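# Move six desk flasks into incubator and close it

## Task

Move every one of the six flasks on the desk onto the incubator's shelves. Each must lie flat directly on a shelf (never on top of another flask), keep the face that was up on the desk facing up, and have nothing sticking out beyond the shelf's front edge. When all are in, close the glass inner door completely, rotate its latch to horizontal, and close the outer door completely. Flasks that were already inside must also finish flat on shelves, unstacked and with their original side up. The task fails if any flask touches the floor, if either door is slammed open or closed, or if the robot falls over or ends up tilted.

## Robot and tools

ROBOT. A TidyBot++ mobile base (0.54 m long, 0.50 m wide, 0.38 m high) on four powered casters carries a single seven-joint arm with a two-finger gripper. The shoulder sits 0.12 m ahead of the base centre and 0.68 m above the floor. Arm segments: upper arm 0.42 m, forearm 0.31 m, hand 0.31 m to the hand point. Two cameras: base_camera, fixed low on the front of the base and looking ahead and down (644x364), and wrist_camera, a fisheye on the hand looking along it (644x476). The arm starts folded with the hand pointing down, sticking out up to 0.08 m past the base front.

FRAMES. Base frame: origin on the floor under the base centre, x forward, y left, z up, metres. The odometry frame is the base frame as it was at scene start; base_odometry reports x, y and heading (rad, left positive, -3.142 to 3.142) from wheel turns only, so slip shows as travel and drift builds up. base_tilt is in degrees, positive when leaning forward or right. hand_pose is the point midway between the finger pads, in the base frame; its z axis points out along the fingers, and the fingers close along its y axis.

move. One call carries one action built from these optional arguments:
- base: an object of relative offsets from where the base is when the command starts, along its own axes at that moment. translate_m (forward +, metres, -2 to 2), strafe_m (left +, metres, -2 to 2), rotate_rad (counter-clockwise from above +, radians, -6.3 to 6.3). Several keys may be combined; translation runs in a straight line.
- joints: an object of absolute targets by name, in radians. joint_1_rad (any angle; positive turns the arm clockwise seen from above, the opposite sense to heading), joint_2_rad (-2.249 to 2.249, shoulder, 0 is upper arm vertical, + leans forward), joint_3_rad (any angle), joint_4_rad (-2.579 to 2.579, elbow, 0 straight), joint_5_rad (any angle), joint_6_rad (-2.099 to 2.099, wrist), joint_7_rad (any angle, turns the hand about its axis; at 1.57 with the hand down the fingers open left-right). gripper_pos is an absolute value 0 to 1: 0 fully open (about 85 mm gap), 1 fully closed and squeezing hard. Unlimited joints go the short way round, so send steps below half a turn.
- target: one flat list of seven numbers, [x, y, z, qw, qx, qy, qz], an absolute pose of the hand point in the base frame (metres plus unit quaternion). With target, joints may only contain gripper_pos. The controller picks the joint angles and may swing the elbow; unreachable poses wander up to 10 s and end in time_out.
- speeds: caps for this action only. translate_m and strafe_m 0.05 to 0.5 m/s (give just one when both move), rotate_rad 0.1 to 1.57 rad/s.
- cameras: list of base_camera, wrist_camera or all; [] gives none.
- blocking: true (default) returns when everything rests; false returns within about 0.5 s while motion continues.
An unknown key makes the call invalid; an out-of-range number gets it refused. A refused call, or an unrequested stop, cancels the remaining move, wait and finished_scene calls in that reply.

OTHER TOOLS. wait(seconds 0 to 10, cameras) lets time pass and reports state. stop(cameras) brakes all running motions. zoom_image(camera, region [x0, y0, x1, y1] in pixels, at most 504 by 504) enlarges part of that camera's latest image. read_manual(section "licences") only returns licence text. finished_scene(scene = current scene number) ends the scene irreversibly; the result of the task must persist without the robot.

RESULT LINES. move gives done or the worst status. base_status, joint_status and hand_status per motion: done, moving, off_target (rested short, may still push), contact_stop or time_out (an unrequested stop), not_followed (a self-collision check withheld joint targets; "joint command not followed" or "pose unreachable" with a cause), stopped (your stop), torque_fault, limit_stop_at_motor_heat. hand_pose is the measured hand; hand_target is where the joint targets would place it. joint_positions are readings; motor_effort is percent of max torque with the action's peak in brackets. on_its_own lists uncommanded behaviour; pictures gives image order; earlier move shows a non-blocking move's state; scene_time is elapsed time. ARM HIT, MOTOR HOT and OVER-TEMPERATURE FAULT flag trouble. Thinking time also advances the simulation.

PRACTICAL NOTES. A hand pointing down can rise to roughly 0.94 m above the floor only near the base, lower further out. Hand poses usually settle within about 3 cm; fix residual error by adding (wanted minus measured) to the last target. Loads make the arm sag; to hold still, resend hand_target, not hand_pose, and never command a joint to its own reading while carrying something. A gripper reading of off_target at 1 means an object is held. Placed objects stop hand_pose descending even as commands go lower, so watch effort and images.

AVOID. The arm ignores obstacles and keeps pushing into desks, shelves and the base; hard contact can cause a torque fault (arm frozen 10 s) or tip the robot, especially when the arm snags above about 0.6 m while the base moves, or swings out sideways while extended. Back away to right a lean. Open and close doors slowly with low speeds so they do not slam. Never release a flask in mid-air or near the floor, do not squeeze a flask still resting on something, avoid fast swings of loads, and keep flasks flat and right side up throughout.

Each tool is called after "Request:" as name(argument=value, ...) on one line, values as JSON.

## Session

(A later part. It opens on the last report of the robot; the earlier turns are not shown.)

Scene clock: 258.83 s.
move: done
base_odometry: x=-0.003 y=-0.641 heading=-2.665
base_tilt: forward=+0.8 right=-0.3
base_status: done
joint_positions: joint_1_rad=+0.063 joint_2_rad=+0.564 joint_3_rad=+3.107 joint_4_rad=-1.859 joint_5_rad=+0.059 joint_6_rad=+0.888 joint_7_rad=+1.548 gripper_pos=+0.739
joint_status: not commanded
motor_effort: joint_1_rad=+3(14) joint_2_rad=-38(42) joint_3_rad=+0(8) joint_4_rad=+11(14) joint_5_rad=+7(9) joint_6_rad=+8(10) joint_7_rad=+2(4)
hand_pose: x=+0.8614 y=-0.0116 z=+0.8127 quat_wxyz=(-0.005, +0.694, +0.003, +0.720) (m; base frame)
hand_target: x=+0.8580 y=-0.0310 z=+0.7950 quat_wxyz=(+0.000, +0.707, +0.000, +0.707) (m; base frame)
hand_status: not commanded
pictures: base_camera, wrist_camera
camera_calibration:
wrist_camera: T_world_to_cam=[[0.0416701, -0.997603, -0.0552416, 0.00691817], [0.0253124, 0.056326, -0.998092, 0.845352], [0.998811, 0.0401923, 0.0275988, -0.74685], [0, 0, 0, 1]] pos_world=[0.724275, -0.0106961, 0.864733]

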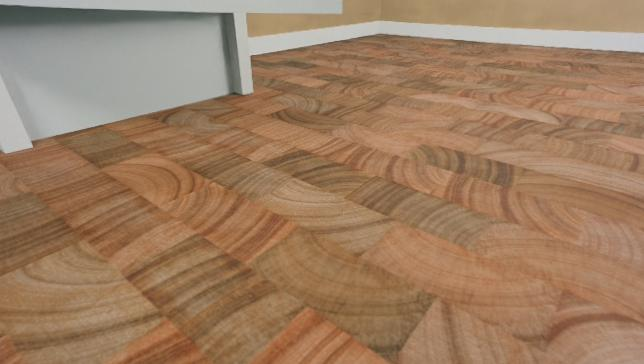

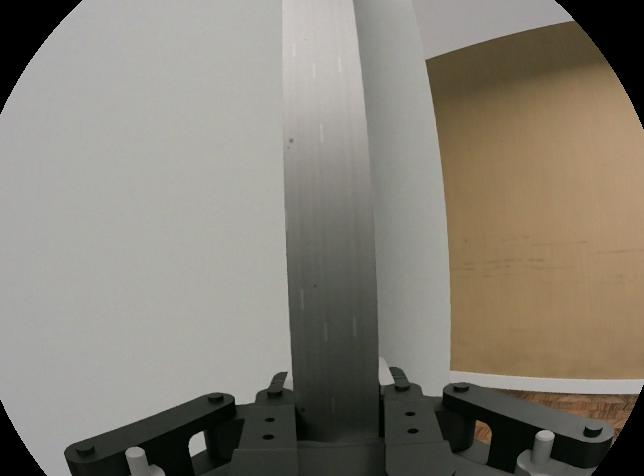

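Request:
move(base={"translate_m": -0.1042, "strafe_m": 0.1788, "rotate_rad": -0.1745}, speeds={"translate_m": 0.1, "rotate_rad": 0.1}, cameras=[])

Request:
move(base={"translate_m": -0.1042, "strafe_m": 0.1788, "rotate_rad": -0.1745}, speeds={"translate_m": 0.1, "rotate_rad": 0.1}, cameras=["wrist_camera", "base_camera"])

Scene clock: 268.37 s.
move: done
base_odometry: x=+0.172 y=-0.752 heading=-2.840
base_tilt: forward=+0.8 right=-0.3
base_status: done
joint_positions: joint_1_rad=+0.062 joint_2_rad=+0.566 joint_3_rad=+3.105 joint_4_rad=-1.855 joint_5_rad=+0.057 joint_6_rad=+0.888 joint_7_rad=+1.548 gripper_pos=+0.739
joint_status: not commanded
motor_effort: joint_1_rad=+6(15) joint_2_rad=-37(42) joint_3_rad=+1(8) joint_4_rad=+10(14) joint_5_rad=+7(9) joint_6_rad=+8(10) joint_7_rad=+2(3)
hand_pose: x=+0.8625 y=-0.0107 z=+0.8127 quat_wxyz=(-0.006, +0.694, +0.003, +0.720) (m; base frame)
hand_target: x=+0.8580 y=-0.0310 z=+0.7950 quat_wxyz=(+0.000, +0.707, +0.000, +0.707) (m; base frame)
hand_status: not commanded
pictures: none
No camera images: "cameras" was empty.

Scene clock: 270.97 s.
move: done
base_odometry: x=+0.325 y=-0.892 heading=-3.015
base_tilt: forward=+0.8 right=-0.3
base_status: done
joint_positions: joint_1_rad=+0.059 joint_2_rad=+0.568 joint_3_rad=+3.105 joint_4_rad=-1.852 joint_5_rad=+0.056 joint_6_rad=+0.888 joint_7_rad=+1.548 gripper_pos=+0.739
joint_status: not commanded
motor_effort: joint_1_rad=+6(15) joint_2_rad=-38(42) joint_3_rad=+1(8) joint_4_rad=+10(13) joint_5_rad=+7(9) joint_6_rad=+9(10) joint_7_rad=+1(2)
hand_pose: x=+0.8634 y=-0.0088 z=+0.8129 quat_wxyz=(-0.007, +0.693, +0.003, +0.721) (m; base frame)
hand_target: x=+0.8580 y=-0.0310 z=+0.7950 quat_wxyz=(+0.000, +0.707, +0.000, +0.707) (m; base frame)
hand_status: not commanded
pictures: base_camera, wrist_camera
camera_calibration:
wrist_camera: T_world_to_cam=[[0.0443732, -0.997337, -0.0578765, 0.00944166], [0.0273256, 0.0591235, -0.997877, 0.843457], [0.998641, 0.0426975, 0.0298764, -0.750653], [0, 0, 0, 1]] pos_world=[0.726166, -0.00840062, 0.864639]

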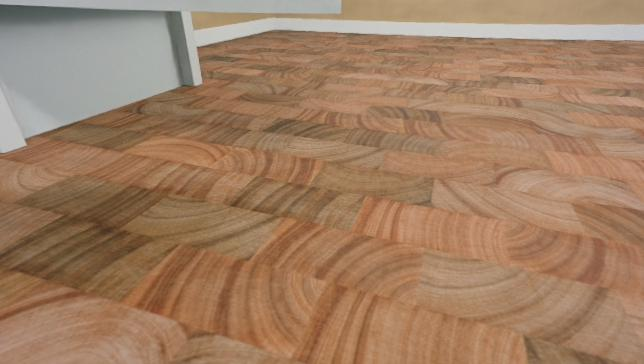

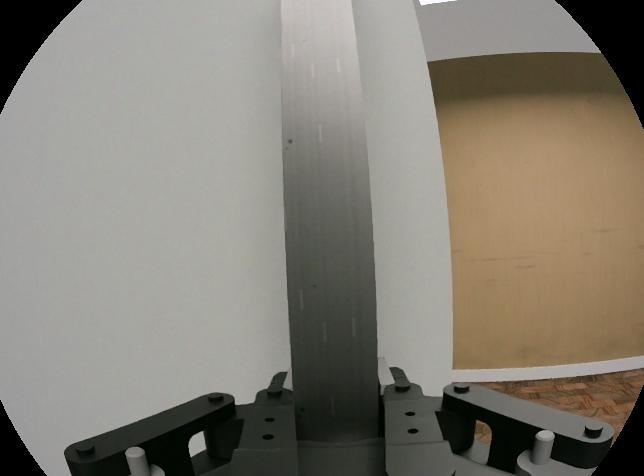

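Request:
move(base={"translate_m": -0.1042, "strafe_m": 0.179, "rotate_rad": -0.1745}, speeds={"translate_m": 0.1, "rotate_rad": 0.1}, cameras=[])

Request:
move(base={"translate_m": -0.1042, "strafe_m": 0.179, "rotate_rad": -0.1745}, speeds={"translate_m": 0.1, "rotate_rad": 0.1}, cameras=["wrist_camera", "base_camera"])

Request:
move(base={"translate_m": -0.1042, "strafe_m": 0.179, "rotate_rad": -0.1745}, speeds={"translate_m": 0.1, "rotate_rad": 0.1}, cameras=["wrist_camera", "base_camera"])

Scene clock: 278.90 s.
move: done
base_odometry: x=+0.451 y=-1.056 heading=+3.093
base_tilt: forward=+0.8 right=-0.3
base_status: done
joint_positions: joint_1_rad=+0.056 joint_2_rad=+0.570 joint_3_rad=+3.104 joint_4_rad=-1.850 joint_5_rad=+0.054 joint_6_rad=+0.888 joint_7_rad=+1.548 gripper_pos=+0.739
joint_status: not commanded
motor_effort: joint_1_rad=+6(16) joint_2_rad=-38(42) joint_3_rad=+1(8) joint_4_rad=+10(13) joint_5_rad=+7(9) joint_6_rad=+9(10) joint_7_rad=+1(2)
hand_pose: x=+0.8642 y=-0.0061 z=+0.8128 quat_wxyz=(-0.009, +0.693, +0.004, +0.721) (m; base frame)
hand_target: x=+0.8580 y=-0.0310 z=+0.7950 quat_wxyz=(+0.000, +0.707, +0.000, +0.707) (m; base frame)
hand_status: not commanded
pictures: none
No camera images: "cameras" was empty.

Scene clock: 281.53 s.
move: done
base_odometry: x=+0.546 y=-1.240 heading=+2.918
base_tilt: forward=+0.8 right=-0.3
base_status: done
joint_positions: joint_1_rad=+0.052 joint_2_rad=+0.571 joint_3_rad=+3.103 joint_4_rad=-1.848 joint_5_rad=+0.054 joint_6_rad=+0.888 joint_7_rad=+1.548 gripper_pos=+0.739
joint_status: not commanded
motor_effort: joint_1_rad=+6(17) joint_2_rad=-39(42) joint_3_rad=+1(8) joint_4_rad=+10(13) joint_5_rad=+8(9) joint_6_rad=+9(11) joint_7_rad=+0(2)
hand_pose: x=+0.8648 y=-0.0024 z=+0.8129 quat_wxyz=(-0.011, +0.693, +0.005, +0.721) (m; base frame)
hand_target: x=+0.8580 y=-0.0310 z=+0.7950 quat_wxyz=(+0.000, +0.707, +0.000, +0.707) (m; base frame)
hand_status: not commanded
pictures: base_camera, wrist_camera
camera_calibration:
wrist_camera: T_world_to_cam=[[0.0524357, -0.996773, -0.0607818, 0.0111919], [0.0280751, 0.0623129, -0.997662, 0.842195], [0.99823, 0.0506066, 0.031252, -0.753211], [0, 0, 0, 1]] pos_world=[0.727646, -0.00320636, 0.864446]

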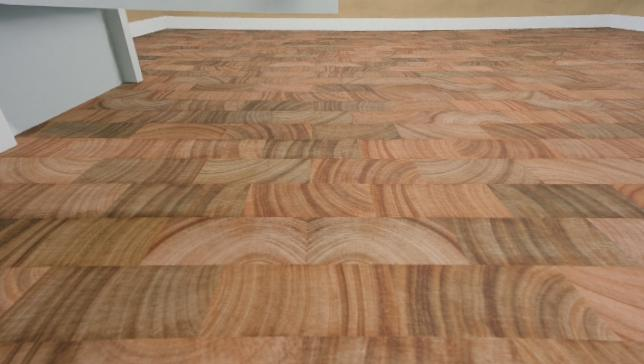

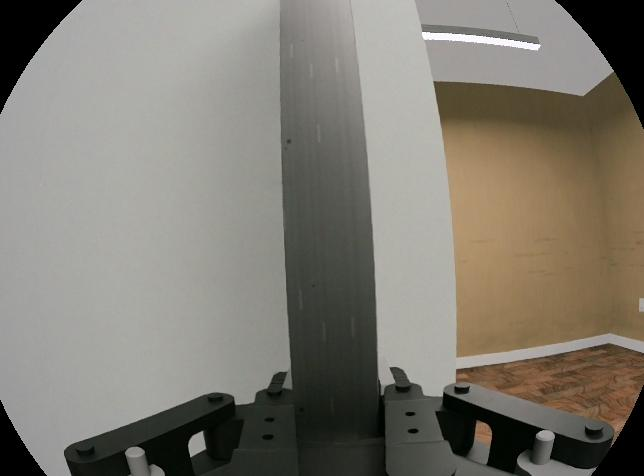

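Scene clock: 284.17 s.
move: done
base_odometry: x=+0.608 y=-1.438 heading=+2.743
base_tilt: forward=+0.9 right=-0.3
base_status: done
joint_positions: joint_1_rad=+0.047 joint_2_rad=+0.572 joint_3_rad=+3.101 joint_4_rad=-1.846 joint_5_rad=+0.053 joint_6_rad=+0.888 joint_7_rad=+1.548 gripper_pos=+0.739
joint_status: not commanded
motor_effort: joint_1_rad=+7(17) joint_2_rad=-40(43) joint_3_rad=+1(8) joint_4_rad=+9(12) joint_5_rad=+7(9) joint_6_rad=+10(11) joint_7_rad=+0(3)
hand_pose: x=+0.8654 y=+0.0020 z=+0.8130 quat_wxyz=(-0.014, +0.692, +0.006, +0.721) (m; base frame)
hand_target: x=+0.8580 y=-0.0310 z=+0.7950 quat_wxyz=(+0.000, +0.707, +0.000, +0.707) (m; base frame)
hand_status: not commanded
pictures: base_camera, wrist_camera
camera_calibration:
wrist_camera: T_world_to_cam=[[0.0583189, -0.996367, -0.0620545, 0.0113753], [0.0284244, 0.0637924, -0.997558, 0.841729], [0.997893, 0.0564126, 0.0320415, -0.754309], [0, 0, 0, 1]] pos_world=[0.728131, 0.000190659, 0.864549]

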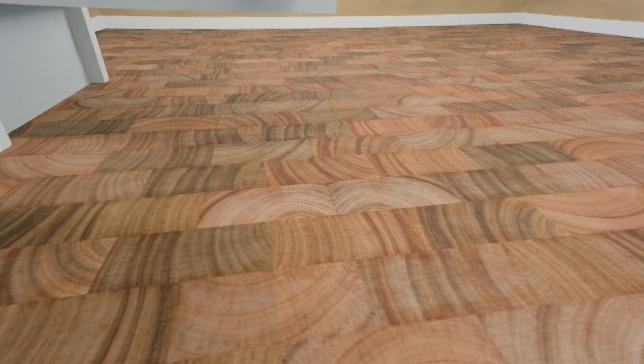

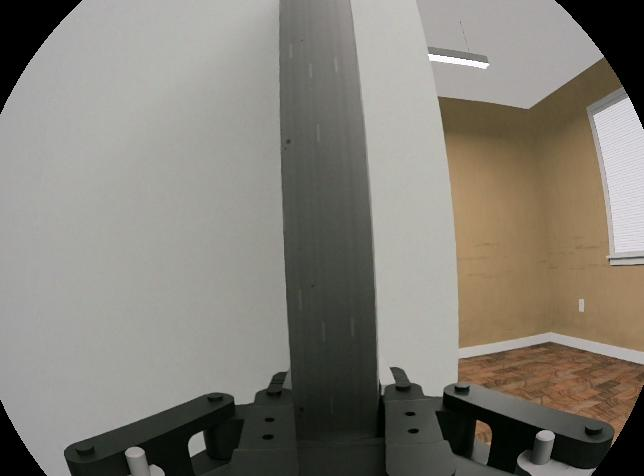

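Request:
move(base={"translate_m": -0.1042, "strafe_m": 0.179, "rotate_rad": -0.1745}, speeds={"translate_m": 0.1, "rotate_rad": 0.1}, cameras=["wrist_camera"])

Request:
move(base={"translate_m": -0.1042, "strafe_m": 0.179, "rotate_rad": -0.1745}, speeds={"translate_m": 0.1, "rotate_rad": 0.1}, cameras=["wrist_camera"])

Scene clock: 293.37 s.
move: done
base_odometry: x=+0.634 y=-1.643 heading=+2.568
base_tilt: forward=+0.9 right=-0.3
base_status: done
joint_positions: joint_1_rad=+0.055 joint_2_rad=+0.646 joint_3_rad=+3.107 joint_4_rad=-1.724 joint_5_rad=+0.063 joint_6_rad=+0.871 joint_7_rad=+1.548 gripper_pos=+0.739
joint_status: not commanded
motor_effort: joint_1_rad=+4(18) joint_2_rad=-56(59) joint_3_rad=-1(9) joint_4_rad=-9(13) joint_5_rad=+2(7) joint_6_rad=+13(15) joint_7_rad=+1(2)
hand_pose: x=+0.9014 y=-0.0079 z=+0.8155 quat_wxyz=(-0.007, +0.681, +0.007, +0.732) (m; base frame)
hand_target: x=+0.8580 y=-0.0310 z=+0.7950 quat_wxyz=(+0.000, +0.707, +0.000, +0.707) (m; base frame)
hand_status: not commanded
pictures: wrist_camera
camera_calibration:
wrist_camera: T_world_to_cam=[[0.0512464, -0.997402, -0.0506226, -0.00328988], [0.0609465, 0.0537181, -0.996694, 0.813615], [0.996825, 0.0479917, 0.063541, -0.814608], [0, 0, 0, 1]] pos_world=[0.762603, -0.00789282, 0.86252]

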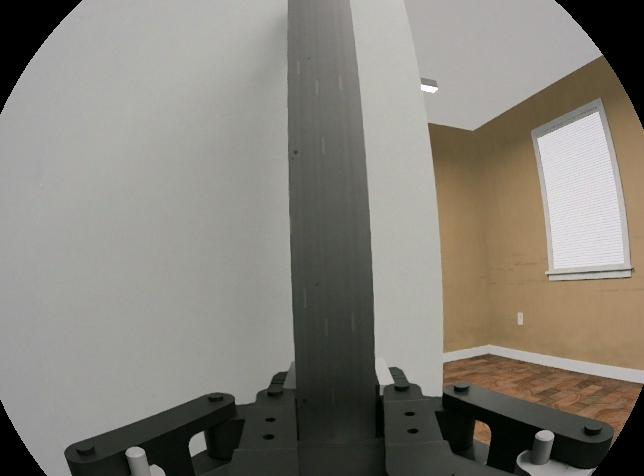

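Scene clock: 296.03 s.
move: done
base_odometry: x=+0.625 y=-1.850 heading=+2.392
base_tilt: forward=+0.8 right=-0.2
base_status: done
joint_positions: joint_1_rad=+0.075 joint_2_rad=+0.562 joint_3_rad=+3.112 joint_4_rad=-1.886 joint_5_rad=+0.070 joint_6_rad=+0.871 joint_7_rad=+1.548 gripper_pos=+0.860
joint_status: not commanded
on_its_own: gripper_pos moved +0.121 to your old target +0.860
motor_effort: joint_1_rad=+0(14) joint_2_rad=-36(63) joint_3_rad=-2(6) joint_4_rad=+15(19) joint_5_rad=-1(5) joint_6_rad=+9(17) joint_7_rad=+0(2)
hand_pose: x=+0.8546 y=-0.0208 z=+0.7947 quat_wxyz=(+0.001, +0.709, +0.003, +0.705) (m; base frame)
hand_target: x=+0.8580 y=-0.0310 z=+0.7950 quat_wxyz=(+0.000, +0.707, +0.000, +0.707) (m; base frame)
hand_status: not commanded
pictures: wrist_camera
camera_calibration:
wrist_camera: T_world_to_cam=[[0.0308258, -0.99838, -0.0478337, 0.000436541], [-0.0165248, 0.0473409, -0.998742, 0.8642], [0.999388, 0.0315774, -0.0150387, -0.706025], [0, 0, 0, 1]] pos_world=[0.71986, -0.0181817, 0.852516]

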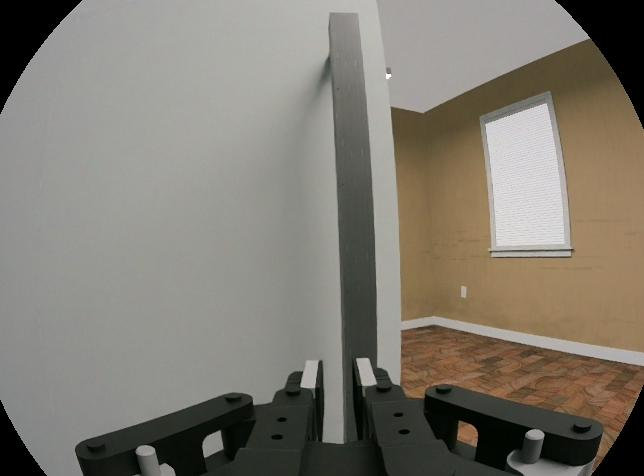

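Request:
move(base={"translate_m": -0.15}, joints={"gripper_pos": 0.0}, cameras=["wrist_camera"])

Request:
move(base={"translate_m": 0.76, "strafe_m": -1.29}, joints={"joint_1_rad": 0.0, "joint_2_rad": -0.3, "joint_3_rad": 3.14, "joint_4_rad": -2.0, "joint_5_rad": 0.0, "joint_6_rad": -0.1, "joint_7_rad": 1.57}, cameras=["wrist_camera", "base_camera"])

Scene clock: 312.83 s.
move: done
base_odometry: x=+0.734 y=-1.952 heading=+2.392
base_tilt: forward=+0.8 right=-0.3
base_status: done
joint_positions: joint_1_rad=+0.075 joint_2_rad=+0.560 joint_3_rad=+3.112 joint_4_rad=-1.885 joint_5_rad=+0.070 joint_6_rad=+0.871 joint_7_rad=+1.548 gripper_pos=+0.000
joint_status: all done
motor_effort: joint_1_rad=+0(2) joint_2_rad=-36(40) joint_3_rad=-2(3) joint_4_rad=+15(17) joint_5_rad=-1(1) joint_6_rad=+9(10) joint_7_rad=+0(0)
hand_pose: x=+0.8546 y=-0.0208 z=+0.7959 quat_wxyz=(+0.001, +0.709, +0.003, +0.706) (m; base frame)
hand_target: x=+0.8580 y=-0.0310 z=+0.7950 quat_wxyz=(+0.000, +0.707, +0.000, +0.707) (m; base frame)
hand_status: not commanded
pictures: wrist_camera
camera_calibration:
wrist_camera: T_world_to_cam=[[0.0309094, -0.998384, -0.0476785, 0.000290123], [-0.0148216, 0.0472382, -0.998774, 0.863896], [0.999412, 0.0315782, -0.0133376, -0.707378], [0, 0, 0, 1]] pos_world=[0.719757, -0.0181816, 0.853415]

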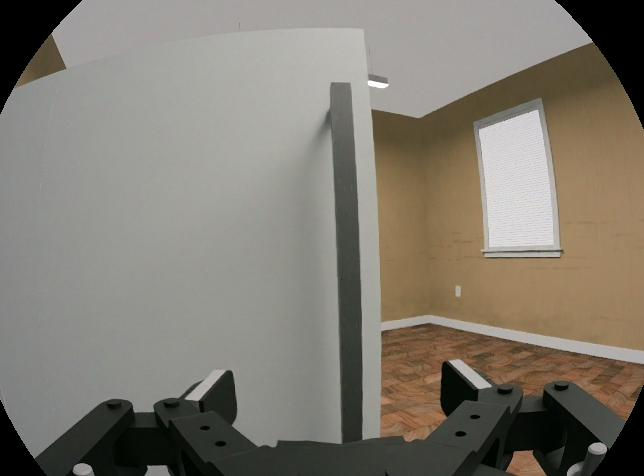

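Scene clock: 320.27 s.
move: time_out
base_odometry: x=+1.055 y=-0.498 heading=+2.381
base_tilt: forward=+0.8 right=-0.3
base_status: translate_m time_out (by the wheels' count: +0.756 of +0.760); strafe_m time_out (by the wheels' count: -1.283 of -1.290)
joint_positions: joint_1_rad=+0.014 joint_2_rad=-0.292 joint_3_rad=+3.130 joint_4_rad=-1.989 joint_5_rad=+0.046 joint_6_rad=-0.066 joint_7_rad=+1.548 gripper_pos=+0.000
joint_status: all done
motor_effort: joint_1_rad=+1(4) joint_2_rad=-12(38) joint_3_rad=+0(8) joint_4_rad=+22(25) joint_5_rad=+0(2) joint_6_rad=+9(10) joint_7_rad=+0(1)
hand_pose: x=+0.6151 y=-0.0003 z=+0.9858 quat_wxyz=(+0.011, +0.772, +0.007, +0.636) (m; base frame)
hand_target: x=+0.6095 y=+0.0022 z=+0.9725 quat_wxyz=(-0.001, +0.783, +0.000, +0.622) (m; base frame)
hand_status: not commanded
pictures: base_camera, wrist_camera
camera_calibration:
wrist_camera: T_world_to_cam=[[0.0150352, -0.999374, -0.0320263, 0.0315115], [-0.200752, 0.0283606, -0.979232, 1.14421], [0.979527, 0.0211523, -0.2002, -0.269751], [0, 0, 0, 1]] pos_world=[0.493456, 0.00474719, 1.06745]

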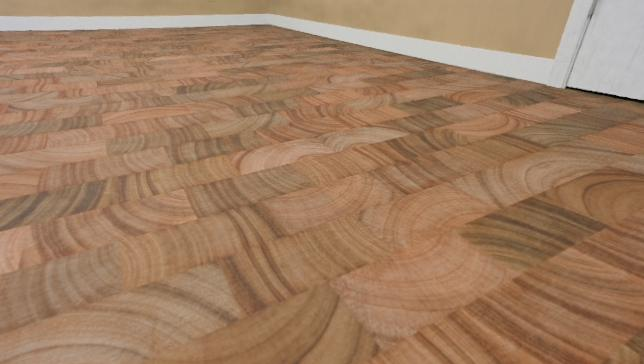

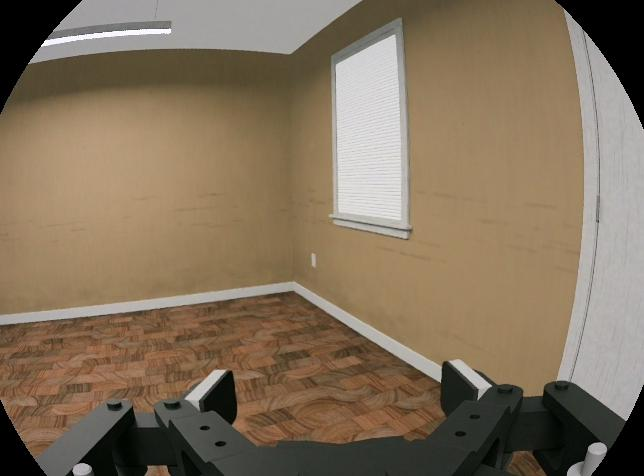

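Request:
move(base={"translate_m": 0.345, "strafe_m": 0.203}, cameras=[])

Request:
move(base={"translate_m": 1.07, "strafe_m": 0.63, "rotate_rad": 2.113}, cameras=["wrist_camera", "base_camera"])

Scene clock: 337.27 s.
move: done
base_odometry: x=+0.665 y=-0.407 heading=+2.381
base_tilt: forward=+0.8 right=-0.3
base_status: done
joint_positions: joint_1_rad=+0.014 joint_2_rad=-0.294 joint_3_rad=+3.130 joint_4_rad=-1.989 joint_5_rad=+0.045 joint_6_rad=-0.067 joint_7_rad=+1.548 gripper_pos=+0.000
joint_status: not commanded
motor_effort: joint_1_rad=+1(2) joint_2_rad=-12(15) joint_3_rad=+0(2) joint_4_rad=+22(22) joint_5_rad=+0(1) joint_6_rad=+9(9) joint_7_rad=+0(1)
hand_pose: x=+0.6145 y=-0.0002 z=+0.9863 quat_wxyz=(+0.011, +0.771, +0.007, +0.636) (m; base frame)
hand_target: x=+0.6095 y=+0.0022 z=+0.9725 quat_wxyz=(-0.001, +0.783, +0.000, +0.622) (m; base frame)
hand_status: not commanded
pictures: none
No camera images: "cameras" was empty.

Scene clock: 341.63 s.
move: done
base_odometry: x=-0.544 y=-0.126 heading=-1.789
base_tilt: forward=+0.8 right=-0.2
base_status: done
joint_positions: joint_1_rad=+0.012 joint_2_rad=-0.296 joint_3_rad=+3.135 joint_4_rad=-1.989 joint_5_rad=+0.045 joint_6_rad=-0.067 joint_7_rad=+1.548 gripper_pos=+0.000
joint_status: not commanded
motor_effort: joint_1_rad=+0(2) joint_2_rad=-11(14) joint_3_rad=-1(3) joint_4_rad=+20(22) joint_5_rad=+0(1) joint_6_rad=+9(9) joint_7_rad=+0(1)
hand_pose: x=+0.6140 y=-0.0016 z=+0.9871 quat_wxyz=(+0.011, +0.771, +0.006, +0.637) (m; base frame)
hand_target: x=+0.6095 y=+0.0022 z=+0.9725 quat_wxyz=(-0.001, +0.783, +0.000, +0.622) (m; base frame)
hand_status: not commanded
pictures: base_camera, wrist_camera
camera_calibration:
wrist_camera: T_world_to_cam=[[0.0132633, -0.999349, -0.0335554, 0.0328656], [-0.198426, 0.0302604, -0.979649, 1.14428], [0.980026, 0.0196516, -0.197895, -0.271052], [0, 0, 0, 1]] pos_world=[0.492257, 0.00354445, 1.06845]

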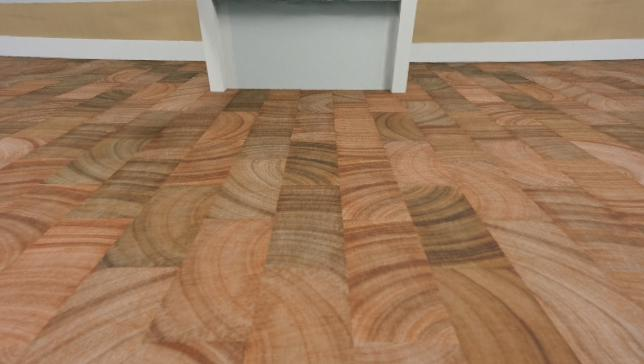

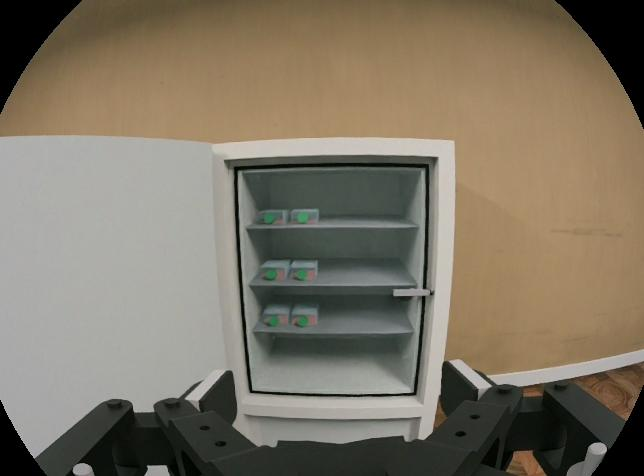

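Request:
zoom_image(camera="wrist_camera", region=[210, 130, 470, 440])

Scaled by 1.626.

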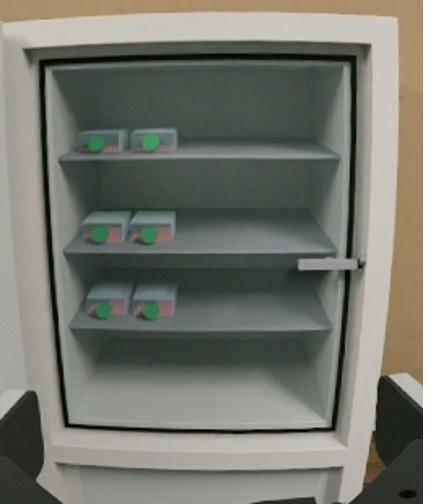

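Request:
move(base={"translate_m": 0.4, "strafe_m": -0.2, "rotate_rad": -0.055}, target=[0.62, 0.0, 0.80, 0, 0.7071, 0, 0.7071], cameras=["wrist_camera", "base_camera"])

Request:
zoom_image(camera="wrist_camera", region=[260, 200, 480, 380])

Scene clock: 383.07 s.
move: done
base_odometry: x=-0.826 y=-0.473 heading=-1.844
base_tilt: forward=+0.8 right=-0.2
base_status: done
joint_positions: joint_1_rad=+0.009 joint_2_rad=+0.175 joint_3_rad=+3.137 joint_4_rad=-2.563 joint_5_rad=+0.045 joint_6_rad=+1.170 joint_7_rad=+1.548 gripper_pos=+0.000
joint_status: not commanded
motor_effort: joint_1_rad=+1(3) joint_2_rad=-19(22) joint_3_rad=-1(2) joint_4_rad=+12(22) joint_5_rad=+0(1) joint_6_rad=+9(10) joint_7_rad=+0(1)
hand_pose: x=+0.6267 y=+0.0117 z=+0.8080 quat_wxyz=(-0.015, +0.706, +0.011, +0.708) (m; base frame)
hand_target: x=+0.6243 y=+0.0000 z=+0.8062 quat_wxyz=(+0.000, +0.702, +0.000, +0.712) (m; base frame)
hand_status: done (0.016 m and 2.1 deg from the pose sent, 0.187 m and 11.0 deg at the start; a joint's target at an end of its range on 49 of 49 steps)
pictures: base_camera, wrist_camera
camera_calibration:
wrist_camera: T_world_to_cam=[[0.064623, -0.996139, -0.059419, 0.0286714], [-0.0100828, 0.0588886, -0.998214, 0.867519], [0.997859, 0.0651066, -0.00623834, -0.485716], [0, 0, 0, 1]] pos_world=[0.49157, 0.00909709, 0.864643]

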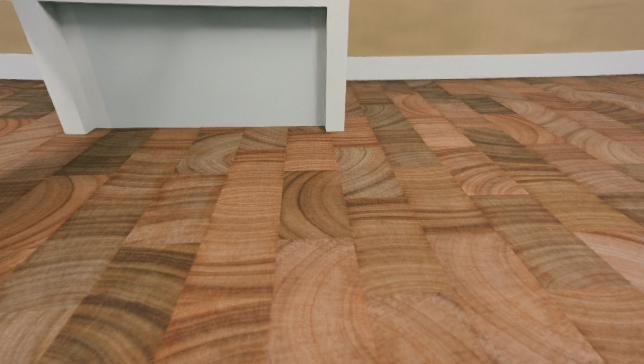

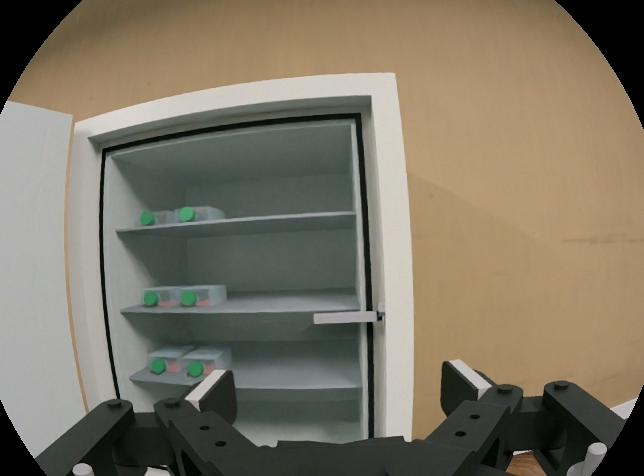

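Scaled by 2.291.

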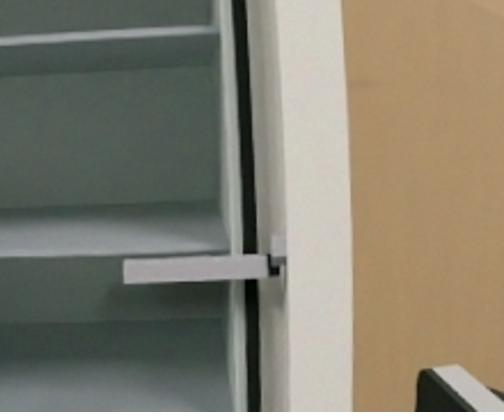

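Request:
move(target=[0.92, 0.0, 0.73, 0, 0.7071, 0, 0.7071], cameras=["wrist_camera"])

Request:
zoom_image(camera="wrist_camera", region=[240, 180, 480, 380])

Scene clock: 396.27 s.
move: done
base_odometry: x=-0.826 y=-0.473 heading=-1.844
base_tilt: forward=+0.8 right=-0.3
base_status: not commanded
joint_positions: joint_1_rad=+0.009 joint_2_rad=+0.759 joint_3_rad=+3.140 joint_4_rad=-1.723 joint_5_rad=+0.045 joint_6_rad=+0.954 joint_7_rad=+1.548 gripper_pos=+0.000
joint_status: not commanded
motor_effort: joint_1_rad=+0(2) joint_2_rad=-42(42) joint_3_rad=-2(2) joint_4_rad=+14(16) joint_5_rad=+0(1) joint_6_rad=+9(9) joint_7_rad=+0(1)
hand_pose: x=+0.9121 y=+0.0064 z=+0.7519 quat_wxyz=(-0.009, +0.692, +0.011, +0.722) (m; base frame)
hand_target: x=+0.9200 y=+0.0000 z=+0.7300 quat_wxyz=(+0.000, +0.707, +0.000, +0.707) (m; base frame)
hand_status: done (0.024 m and 3.0 deg from the pose sent, 0.304 m and 2.1 deg at the start)
pictures: wrist_camera
camera_calibration:
wrist_camera: T_world_to_cam=[[0.0588806, -0.997084, -0.0485421, -0.00133572], [0.0305793, 0.0504052, -0.998261, 0.777762], [0.997797, 0.0572938, 0.0334581, -0.800195], [0, 0, 0, 1]] pos_world=[0.774727, 0.00531117, 0.803117]

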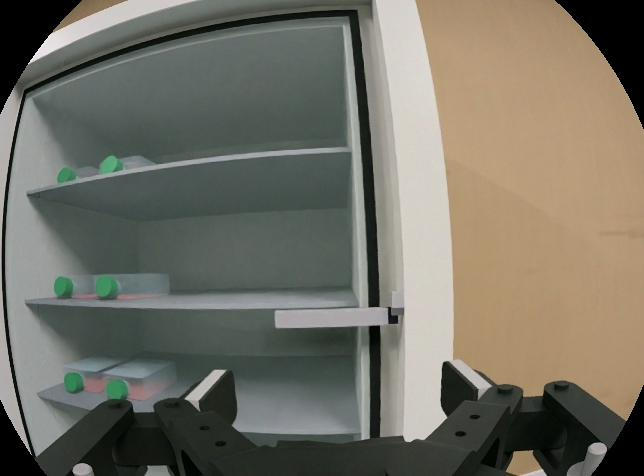

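Scaled by 2.100.

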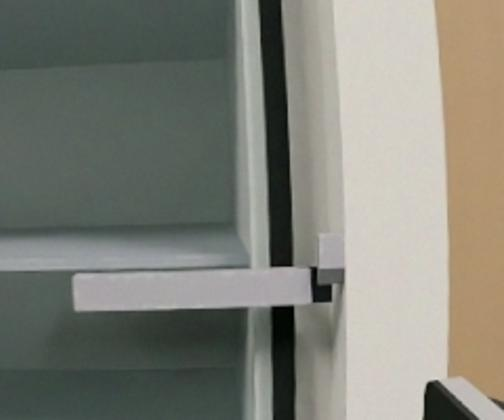

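Request:
move(base={"translate_m": 0.12}, target=[0.82, 0.05, 0.68, 0, 0.7071, 0, 0.7071], cameras=[])

Request:
move(joints={"gripper_pos": 1.0}, cameras=["wrist_camera"])

Scene clock: 426.23 s.
move: done
base_odometry: x=-0.859 y=-0.589 heading=-1.844
base_tilt: forward=+0.8 right=-0.3
base_status: done
joint_positions: joint_1_rad=-0.158 joint_2_rad=+0.765 joint_3_rad=+3.190 joint_4_rad=-2.034 joint_5_rad=-0.084 joint_6_rad=+1.213 joint_7_rad=+1.548 gripper_pos=+0.000
joint_status: not commanded
motor_effort: joint_1_rad=+0(3) joint_2_rad=-37(42) joint_3_rad=-1(2) joint_4_rad=+11(16) joint_5_rad=+0(1) joint_6_rad=+9(10) joint_7_rad=+0(0)
hand_pose: x=+0.8242 y=+0.0642 z=+0.6849 quat_wxyz=(-0.022, +0.712, +0.009, +0.702) (m; base frame)
hand_target: x=+0.8200 y=+0.0500 z=+0.6800 quat_wxyz=(+0.000, +0.707, +0.000, +0.707) (m; base frame)
hand_status: done (0.016 m and 2.8 deg from the pose sent, 0.125 m and 3.0 deg at the start)
pictures: none
No camera images: "cameras" was empty.

Scene clock: 427.33 s.
move: done
base_odometry: x=-0.859 y=-0.589 heading=-1.844
base_tilt: forward=+0.8 right=-0.3
base_status: not commanded
joint_positions: joint_1_rad=-0.158 joint_2_rad=+0.765 joint_3_rad=+3.190 joint_4_rad=-2.034 joint_5_rad=-0.084 joint_6_rad=+1.214 joint_7_rad=+1.548 gripper_pos=+0.999
joint_status: all done
motor_effort: joint_1_rad=+0(1) joint_2_rad=-37(37) joint_3_rad=-1(1) joint_4_rad=+11(12) joint_5_rad=-1(1) joint_6_rad=+9(9) joint_7_rad=+0(0)
hand_pose: x=+0.8242 y=+0.0640 z=+0.6853 quat_wxyz=(-0.022, +0.711, +0.009, +0.702) (m; base frame)
hand_target: x=+0.8200 y=+0.0500 z=+0.6800 quat_wxyz=(+0.000, +0.707, +0.000, +0.707) (m; base frame)
hand_status: not commanded
pictures: wrist_camera
camera_calibration:
wrist_camera: T_world_to_cam=[[0.0705831, -0.994895, -0.0721237, 0.064437], [-0.0256542, 0.0704696, -0.997184, 0.755362], [0.997176, 0.0722347, -0.0205493, -0.67696], [0, 0, 0, 1]] pos_world=[0.689878, 0.0597779, 0.743972]

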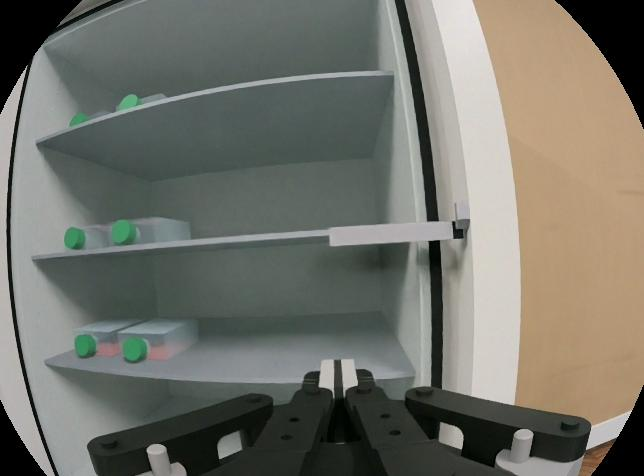

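Request:
move(target=[0.955, 0.03, 0.68, 0, 0.7071, 0, 0.7071], cameras=["wrist_camera"])

Scene clock: 435.77 s.
move: done
base_odometry: x=-0.859 y=-0.589 heading=-1.844
base_tilt: forward=+0.8 right=-0.3
base_status: not commanded
joint_positions: joint_1_rad=-0.105 joint_2_rad=+0.901 joint_3_rad=+3.190 joint_4_rad=-1.594 joint_5_rad=-0.085 joint_6_rad=+0.971 joint_7_rad=+1.548 gripper_pos=+0.999
joint_status: not commanded
motor_effort: joint_1_rad=+1(2) joint_2_rad=-45(45) joint_3_rad=-1(1) joint_4_rad=+15(16) joint_5_rad=+0(1) joint_6_rad=+9(10) joint_7_rad=+1(1)
hand_pose: x=+0.9479 y=+0.0431 z=+0.7068 quat_wxyz=(-0.016, +0.690, -0.010, +0.724) (m; base frame)
hand_target: x=+0.9550 y=+0.0300 z=+0.6800 quat_wxyz=(+0.000, +0.707, +0.000, +0.707) (m; base frame)
hand_status: done (0.031 m and 3.5 deg from the pose sent, 0.135 m and 2.8 deg at the start)
pictures: wrist_camera
camera_calibration:
wrist_camera: T_world_to_cam=[[0.0394814, -0.995297, -0.0884544, 0.077547], [0.0367382, 0.0899095, -0.995272, 0.720117], [0.998545, 0.0360451, 0.0401152, -0.841006], [0, 0, 0, 1]] pos_world=[0.810265, 0.0427512, 0.757308]

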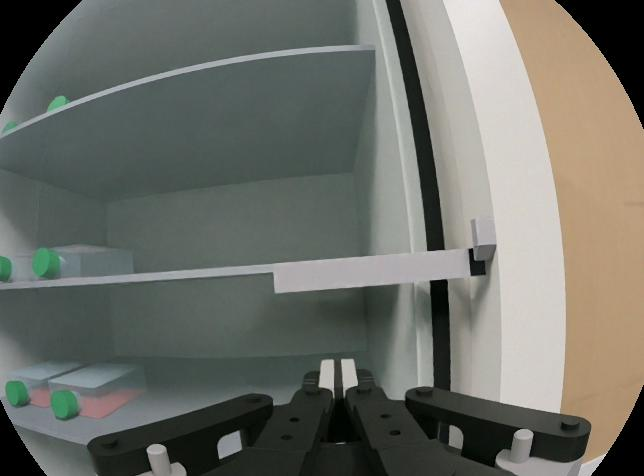

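Request:
move(target=[0.965, 0.03, 0.70, 0, 0.7071, 0, 0.7071], cameras=["wrist_camera"])

Request:
move(target=[0.965, 0.03, 0.725, 0, 0.7071, 0, 0.7071], cameras=["wrist_camera"])

Scene clock: 442.10 s.
move: done
base_odometry: x=-0.859 y=-0.589 heading=-1.844
base_tilt: forward=+0.8 right=-0.3
base_status: not commanded
joint_positions: joint_1_rad=-0.105 joint_2_rad=+0.901 joint_3_rad=+3.190 joint_4_rad=-1.548 joint_5_rad=-0.085 joint_6_rad=+0.901 joint_7_rad=+1.548 gripper_pos=+0.999
joint_status: not commanded
motor_effort: joint_1_rad=+1(2) joint_2_rad=-46(46) joint_3_rad=-1(1) joint_4_rad=+16(16) joint_5_rad=+0(0) joint_6_rad=+9(10) joint_7_rad=+0(0)
hand_pose: x=+0.9596 y=+0.0451 z=+0.7086 quat_wxyz=(-0.018, +0.698, -0.010, +0.716) (m; base frame)
hand_target: x=+0.9650 y=+0.0300 z=+0.7000 quat_wxyz=(+0.000, +0.707, +0.000, +0.707) (m; base frame)
hand_status: done (0.018 m and 2.7 deg from the pose sent, 0.023 m and 3.5 deg at the start)
pictures: wrist_camera
camera_calibration:
wrist_camera: T_world_to_cam=[[0.0400466, -0.994934, -0.0922082, 0.0813479], [0.013231, 0.0928021, -0.995597, 0.743963], [0.99911, 0.0386503, 0.0168804, -0.837042], [0, 0, 0, 1]] pos_world=[0.823196, 0.0442463, 0.762318]

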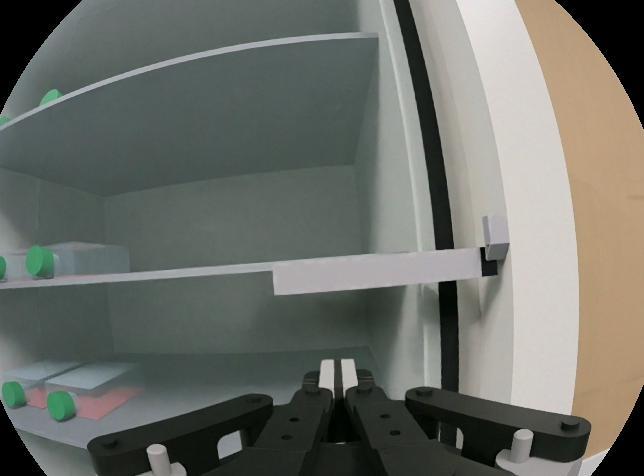

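Scene clock: 442.90 s.
move: done
base_odometry: x=-0.859 y=-0.589 heading=-1.844
base_tilt: forward=+0.8 right=-0.3
base_status: not commanded
joint_positions: joint_1_rad=-0.105 joint_2_rad=+0.871 joint_3_rad=+3.190 joint_4_rad=-1.544 joint_5_rad=-0.085 joint_6_rad=+0.850 joint_7_rad=+1.548 gripper_pos=+0.999
joint_status: not commanded
motor_effort: joint_1_rad=+1(1) joint_2_rad=-45(47) joint_3_rad=-1(1) joint_4_rad=+16(17) joint_5_rad=+0(0) joint_6_rad=+9(10) joint_7_rad=+0(0)
hand_pose: x=+0.9597 y=+0.0455 z=+0.7194 quat_wxyz=(-0.019, +0.705, -0.011, +0.709) (m; base frame)
hand_target: x=+0.9650 y=+0.0300 z=+0.7250 quat_wxyz=(+0.000, +0.707, +0.000, +0.707) (m; base frame)
hand_status: done (0.017 m and 2.6 deg from the pose sent, 0.023 m and 2.7 deg at the start)
pictures: wrist_camera
camera_calibration:
wrist_camera: T_world_to_cam=[[0.0394448, -0.994625, -0.0957333, 0.0857418], [-0.00514973, 0.0956042, -0.995406, 0.772078], [0.999208, 0.0397566, -0.00135096, -0.824382], [0, 0, 0, 1]] pos_world=[0.824324, 0.0442417, 0.775626]

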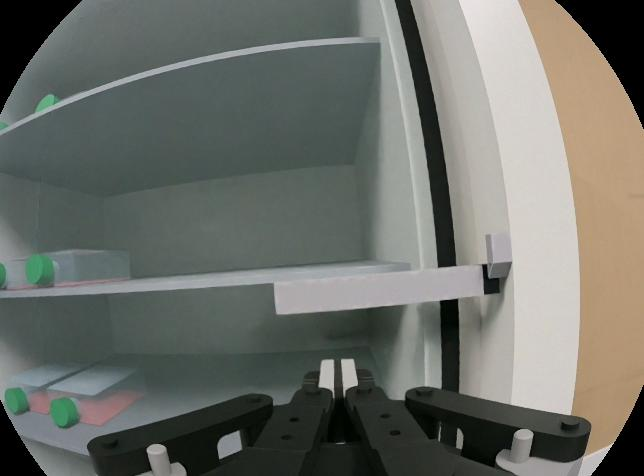

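Request:
move(target=[0.965, 0.03, 0.75, 0, 0.7071, 0, 0.7071], cameras=["wrist_camera"])

Request:
move(target=[0.965, 0.03, 0.775, 0, 0.7071, 0, 0.7071], cameras=["wrist_camera"])

Scene clock: 448.33 s.
move: done
base_odometry: x=-0.859 y=-0.589 heading=-1.844
base_tilt: forward=+0.8 right=-0.3
base_status: not commanded
joint_positions: joint_1_rad=-0.105 joint_2_rad=+0.828 joint_3_rad=+3.190 joint_4_rad=-1.533 joint_5_rad=-0.085 joint_6_rad=+0.796 joint_7_rad=+1.548 gripper_pos=+0.999
joint_status: not commanded
motor_effort: joint_1_rad=+1(1) joint_2_rad=-45(47) joint_3_rad=-1(1) joint_4_rad=+17(18) joint_5_rad=+0(0) joint_6_rad=+9(10) joint_7_rad=+0(1)
hand_pose: x=+0.9600 y=+0.0460 z=+0.7446 quat_wxyz=(-0.021, +0.705, -0.012, +0.709) (m; base frame)
hand_target: x=+0.9650 y=+0.0300 z=+0.7500 quat_wxyz=(+0.000, +0.707, +0.000, +0.707) (m; base frame)
hand_status: done (0.018 m and 2.8 deg from the pose sent, 0.035 m and 2.6 deg at the start)
pictures: wrist_camera
camera_calibration:
wrist_camera: T_world_to_cam=[[0.0408941, -0.994112, -0.100345, 0.0906073], [-0.00572165, 0.100194, -0.994951, 0.79708], [0.999147, 0.0412617, -0.00159061, -0.824569], [0, 0, 0, 1]] pos_world=[0.824721, 0.044234, 0.800836]

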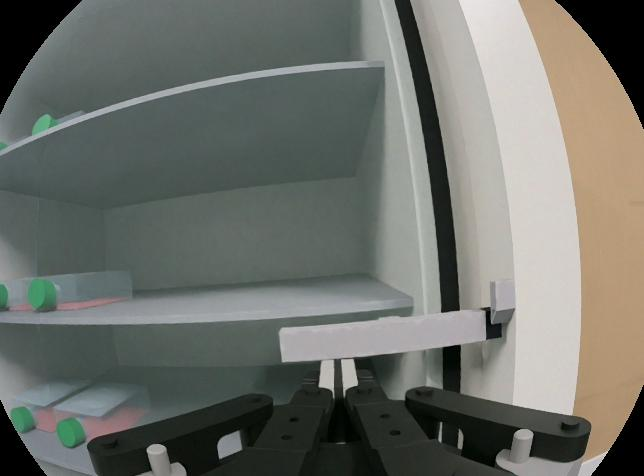

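Scene clock: 449.17 s.
move: done
base_odometry: x=-0.859 y=-0.589 heading=-1.844
base_tilt: forward=+0.8 right=-0.3
base_status: not commanded
joint_positions: joint_1_rad=-0.105 joint_2_rad=+0.788 joint_3_rad=+3.190 joint_4_rad=-1.519 joint_5_rad=-0.085 joint_6_rad=+0.740 joint_7_rad=+1.548 gripper_pos=+0.999
joint_status: not commanded
motor_effort: joint_1_rad=+1(1) joint_2_rad=-44(47) joint_3_rad=-1(1) joint_4_rad=+17(18) joint_5_rad=+0(1) joint_6_rad=+9(10) joint_7_rad=+0(0)
hand_pose: x=+0.9603 y=+0.0466 z=+0.7687 quat_wxyz=(-0.023, +0.705, -0.013, +0.708) (m; base frame)
hand_target: x=+0.9650 y=+0.0300 z=+0.7750 quat_wxyz=(+0.000, +0.707, +0.000, +0.707) (m; base frame)
hand_status: done (0.018 m and 3.1 deg from the pose sent, 0.035 m and 2.8 deg at the start)
pictures: wrist_camera
camera_calibration:
wrist_camera: T_world_to_cam=[[0.0427039, -0.993564, -0.104916, 0.0954761], [-0.00764949, 0.104684, -0.994476, 0.822249], [0.999058, 0.0432705, -0.00312985, -0.823682], [0, 0, 0, 1]] pos_world=[0.825119, 0.0444264, 0.825146]

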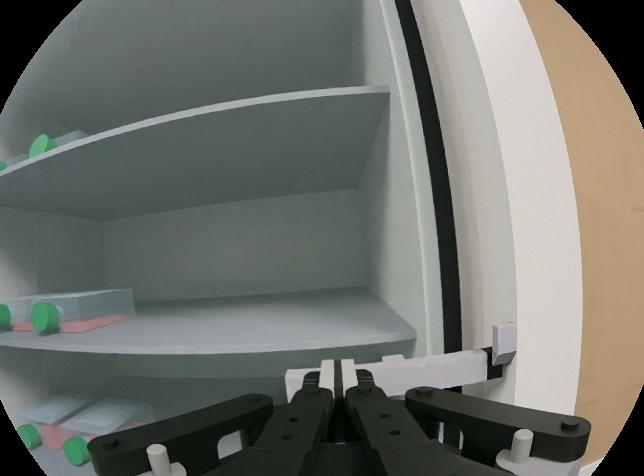

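Request:
move(target=[0.965, 0.03, 0.70, 0, 0.7071, 0, 0.7071], cameras=[])

Request:
move(target=[1.0, 0.03, 0.69, 0, 0.7071, 0, 0.7071], cameras=["wrist_camera"])

Scene clock: 456.67 s.
move: done
base_odometry: x=-0.859 y=-0.589 heading=-1.844
base_tilt: forward=+0.8 right=-0.3
base_status: not commanded
joint_positions: joint_1_rad=-0.105 joint_2_rad=+0.896 joint_3_rad=+3.190 joint_4_rad=-1.524 joint_5_rad=-0.085 joint_6_rad=+0.828 joint_7_rad=+1.548 gripper_pos=+0.999
joint_status: not commanded
motor_effort: joint_1_rad=+1(2) joint_2_rad=-46(49) joint_3_rad=-1(1) joint_4_rad=+15(18) joint_5_rad=+0(1) joint_6_rad=+9(10) joint_7_rad=+0(0)
hand_pose: x=+0.9651 y=+0.0464 z=+0.7026 quat_wxyz=(-0.019, +0.714, -0.011, +0.700) (m; base frame)
hand_target: x=+0.9650 y=+0.0300 z=+0.7000 quat_wxyz=(+0.000, +0.707, +0.000, +0.707) (m; base frame)
hand_status: done (0.017 m and 2.7 deg from the pose sent, 0.071 m and 3.1 deg at the start)
pictures: none
No camera images: "cameras" was empty.

Scene clock: 457.70 s.
move: done
base_odometry: x=-0.859 y=-0.589 heading=-1.844
base_tilt: forward=+0.8 right=-0.3
base_status: not commanded
joint_positions: joint_1_rad=-0.102 joint_2_rad=+0.952 joint_3_rad=+3.190 joint_4_rad=-1.405 joint_5_rad=-0.085 joint_6_rad=+0.823 joint_7_rad=+1.548 gripper_pos=+0.999
joint_status: not commanded
motor_effort: joint_1_rad=+0(2) joint_2_rad=-48(48) joint_3_rad=-1(1) joint_4_rad=+16(17) joint_5_rad=+0(1) joint_6_rad=+9(9) joint_7_rad=+0(1)
hand_pose: x=+0.9936 y=+0.0480 z=+0.7151 quat_wxyz=(-0.021, +0.693, -0.011, +0.720) (m; base frame)
hand_target: x=+1.0000 y=+0.0300 z=+0.6901 quat_wxyz=(+0.000, +0.707, +0.000, +0.707) (m; base frame)
hand_status: done (0.031 m and 3.4 deg from the pose sent, 0.041 m and 2.7 deg at the start)
pictures: wrist_camera
camera_calibration:
wrist_camera: T_world_to_cam=[[0.0446865, -0.99438, -0.0959782, 0.0814096], [0.0260517, 0.0972014, -0.994924, 0.736213], [0.998661, 0.0419593, 0.0302489, -0.880564], [0, 0, 0, 1]] pos_world=[0.856567, 0.0463389, 0.766926]

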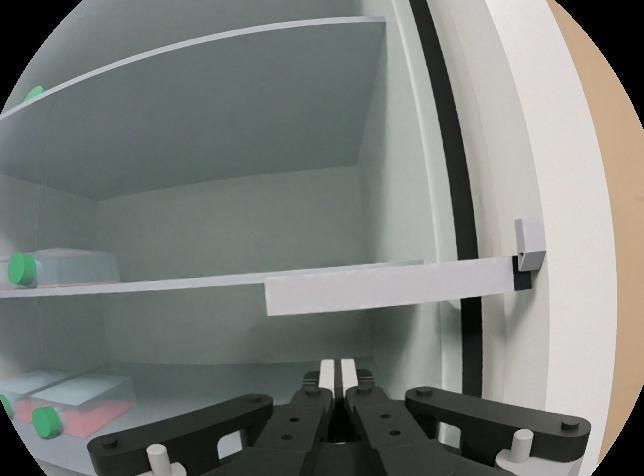

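Request:
move(target=[1.027, 0.03, 0.675, 0, 0.7071, 0, 0.7071], cameras=["wrist_camera"])

Request:
move(target=[1.027, 0.03, 0.72, 0, 0.7071, 0, 0.7071], cameras=["wrist_camera"])

Scene clock: 469.30 s.
move: done
base_odometry: x=-0.859 y=-0.589 heading=-1.844
base_tilt: forward=+0.8 right=-0.3
base_status: not commanded
joint_positions: joint_1_rad=-0.099 joint_2_rad=+1.019 joint_3_rad=+3.190 joint_4_rad=-1.287 joint_5_rad=-0.085 joint_6_rad=+0.788 joint_7_rad=+1.548 gripper_pos=+0.999
joint_status: not commanded
motor_effort: joint_1_rad=+0(2) joint_2_rad=-47(50) joint_3_rad=+0(1) joint_4_rad=+19(19) joint_5_rad=+0(1) joint_6_rad=+8(9) joint_7_rad=+0(1)
hand_pose: x=+1.0199 y=+0.0508 z=+0.7079 quat_wxyz=(-0.022, +0.688, -0.010, +0.725) (m; base frame)
hand_target: x=+1.0270 y=+0.0300 z=+0.6750 quat_wxyz=(+0.000, +0.707, +0.000, +0.707) (m; base frame)
hand_status: done (0.040 m and 4.1 deg from the pose sent, 0.055 m and 3.4 deg at the start)
pictures: wrist_camera
camera_calibration:
wrist_camera: T_world_to_cam=[[0.0494332, -0.994084, -0.0967173, 0.078022], [0.041205, 0.098783, -0.994256, 0.712126], [0.997927, 0.045164, 0.0458444, -0.917136], [0, 0, 0, 1]] pos_world=[0.882035, 0.048636, 0.757627]

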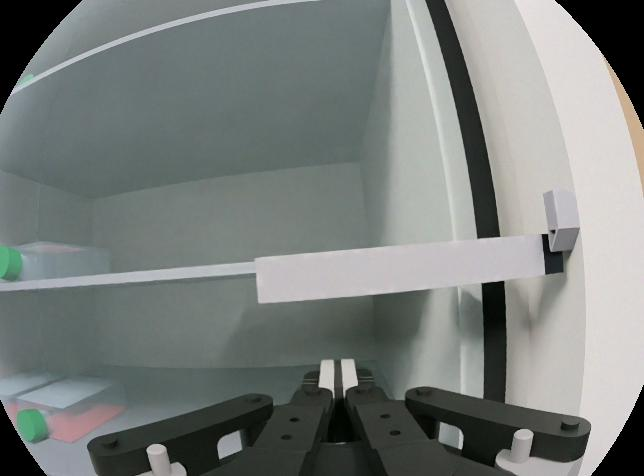

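Scene clock: 470.13 s.
move: done
base_odometry: x=-0.859 y=-0.589 heading=-1.844
base_tilt: forward=+0.8 right=-0.3
base_status: not commanded
joint_positions: joint_1_rad=-0.099 joint_2_rad=+0.989 joint_3_rad=+3.190 joint_4_rad=-1.285 joint_5_rad=-0.085 joint_6_rad=+0.702 joint_7_rad=+1.548 gripper_pos=+0.999
joint_status: not commanded
motor_effort: joint_1_rad=+0(2) joint_2_rad=-49(49) joint_3_rad=-1(1) joint_4_rad=+19(20) joint_5_rad=+0(0) joint_6_rad=+9(10) joint_7_rad=+0(0)
hand_pose: x=+1.0202 y=+0.0509 z=+0.7091 quat_wxyz=(-0.023, +0.707, -0.010, +0.706) (m; base frame)
hand_target: x=+1.0270 y=+0.0300 z=+0.7200 quat_wxyz=(+0.000, +0.707, +0.000, +0.707) (m; base frame)
hand_status: done (0.025 m and 2.9 deg from the pose sent, 0.025 m and 4.1 deg at the start)
pictures: wrist_camera
camera_calibration:
wrist_camera: T_world_to_cam=[[0.045676, -0.993849, -0.100881, 0.0850112], [-0.0131616, 0.100379, -0.994862, 0.769189], [0.99887, 0.046769, -0.00849575, -0.879974], [0, 0, 0, 1]] pos_world=[0.88522, 0.0484332, 0.766337]

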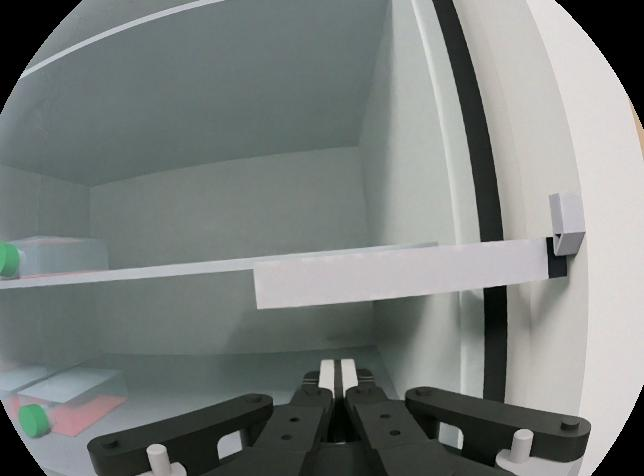

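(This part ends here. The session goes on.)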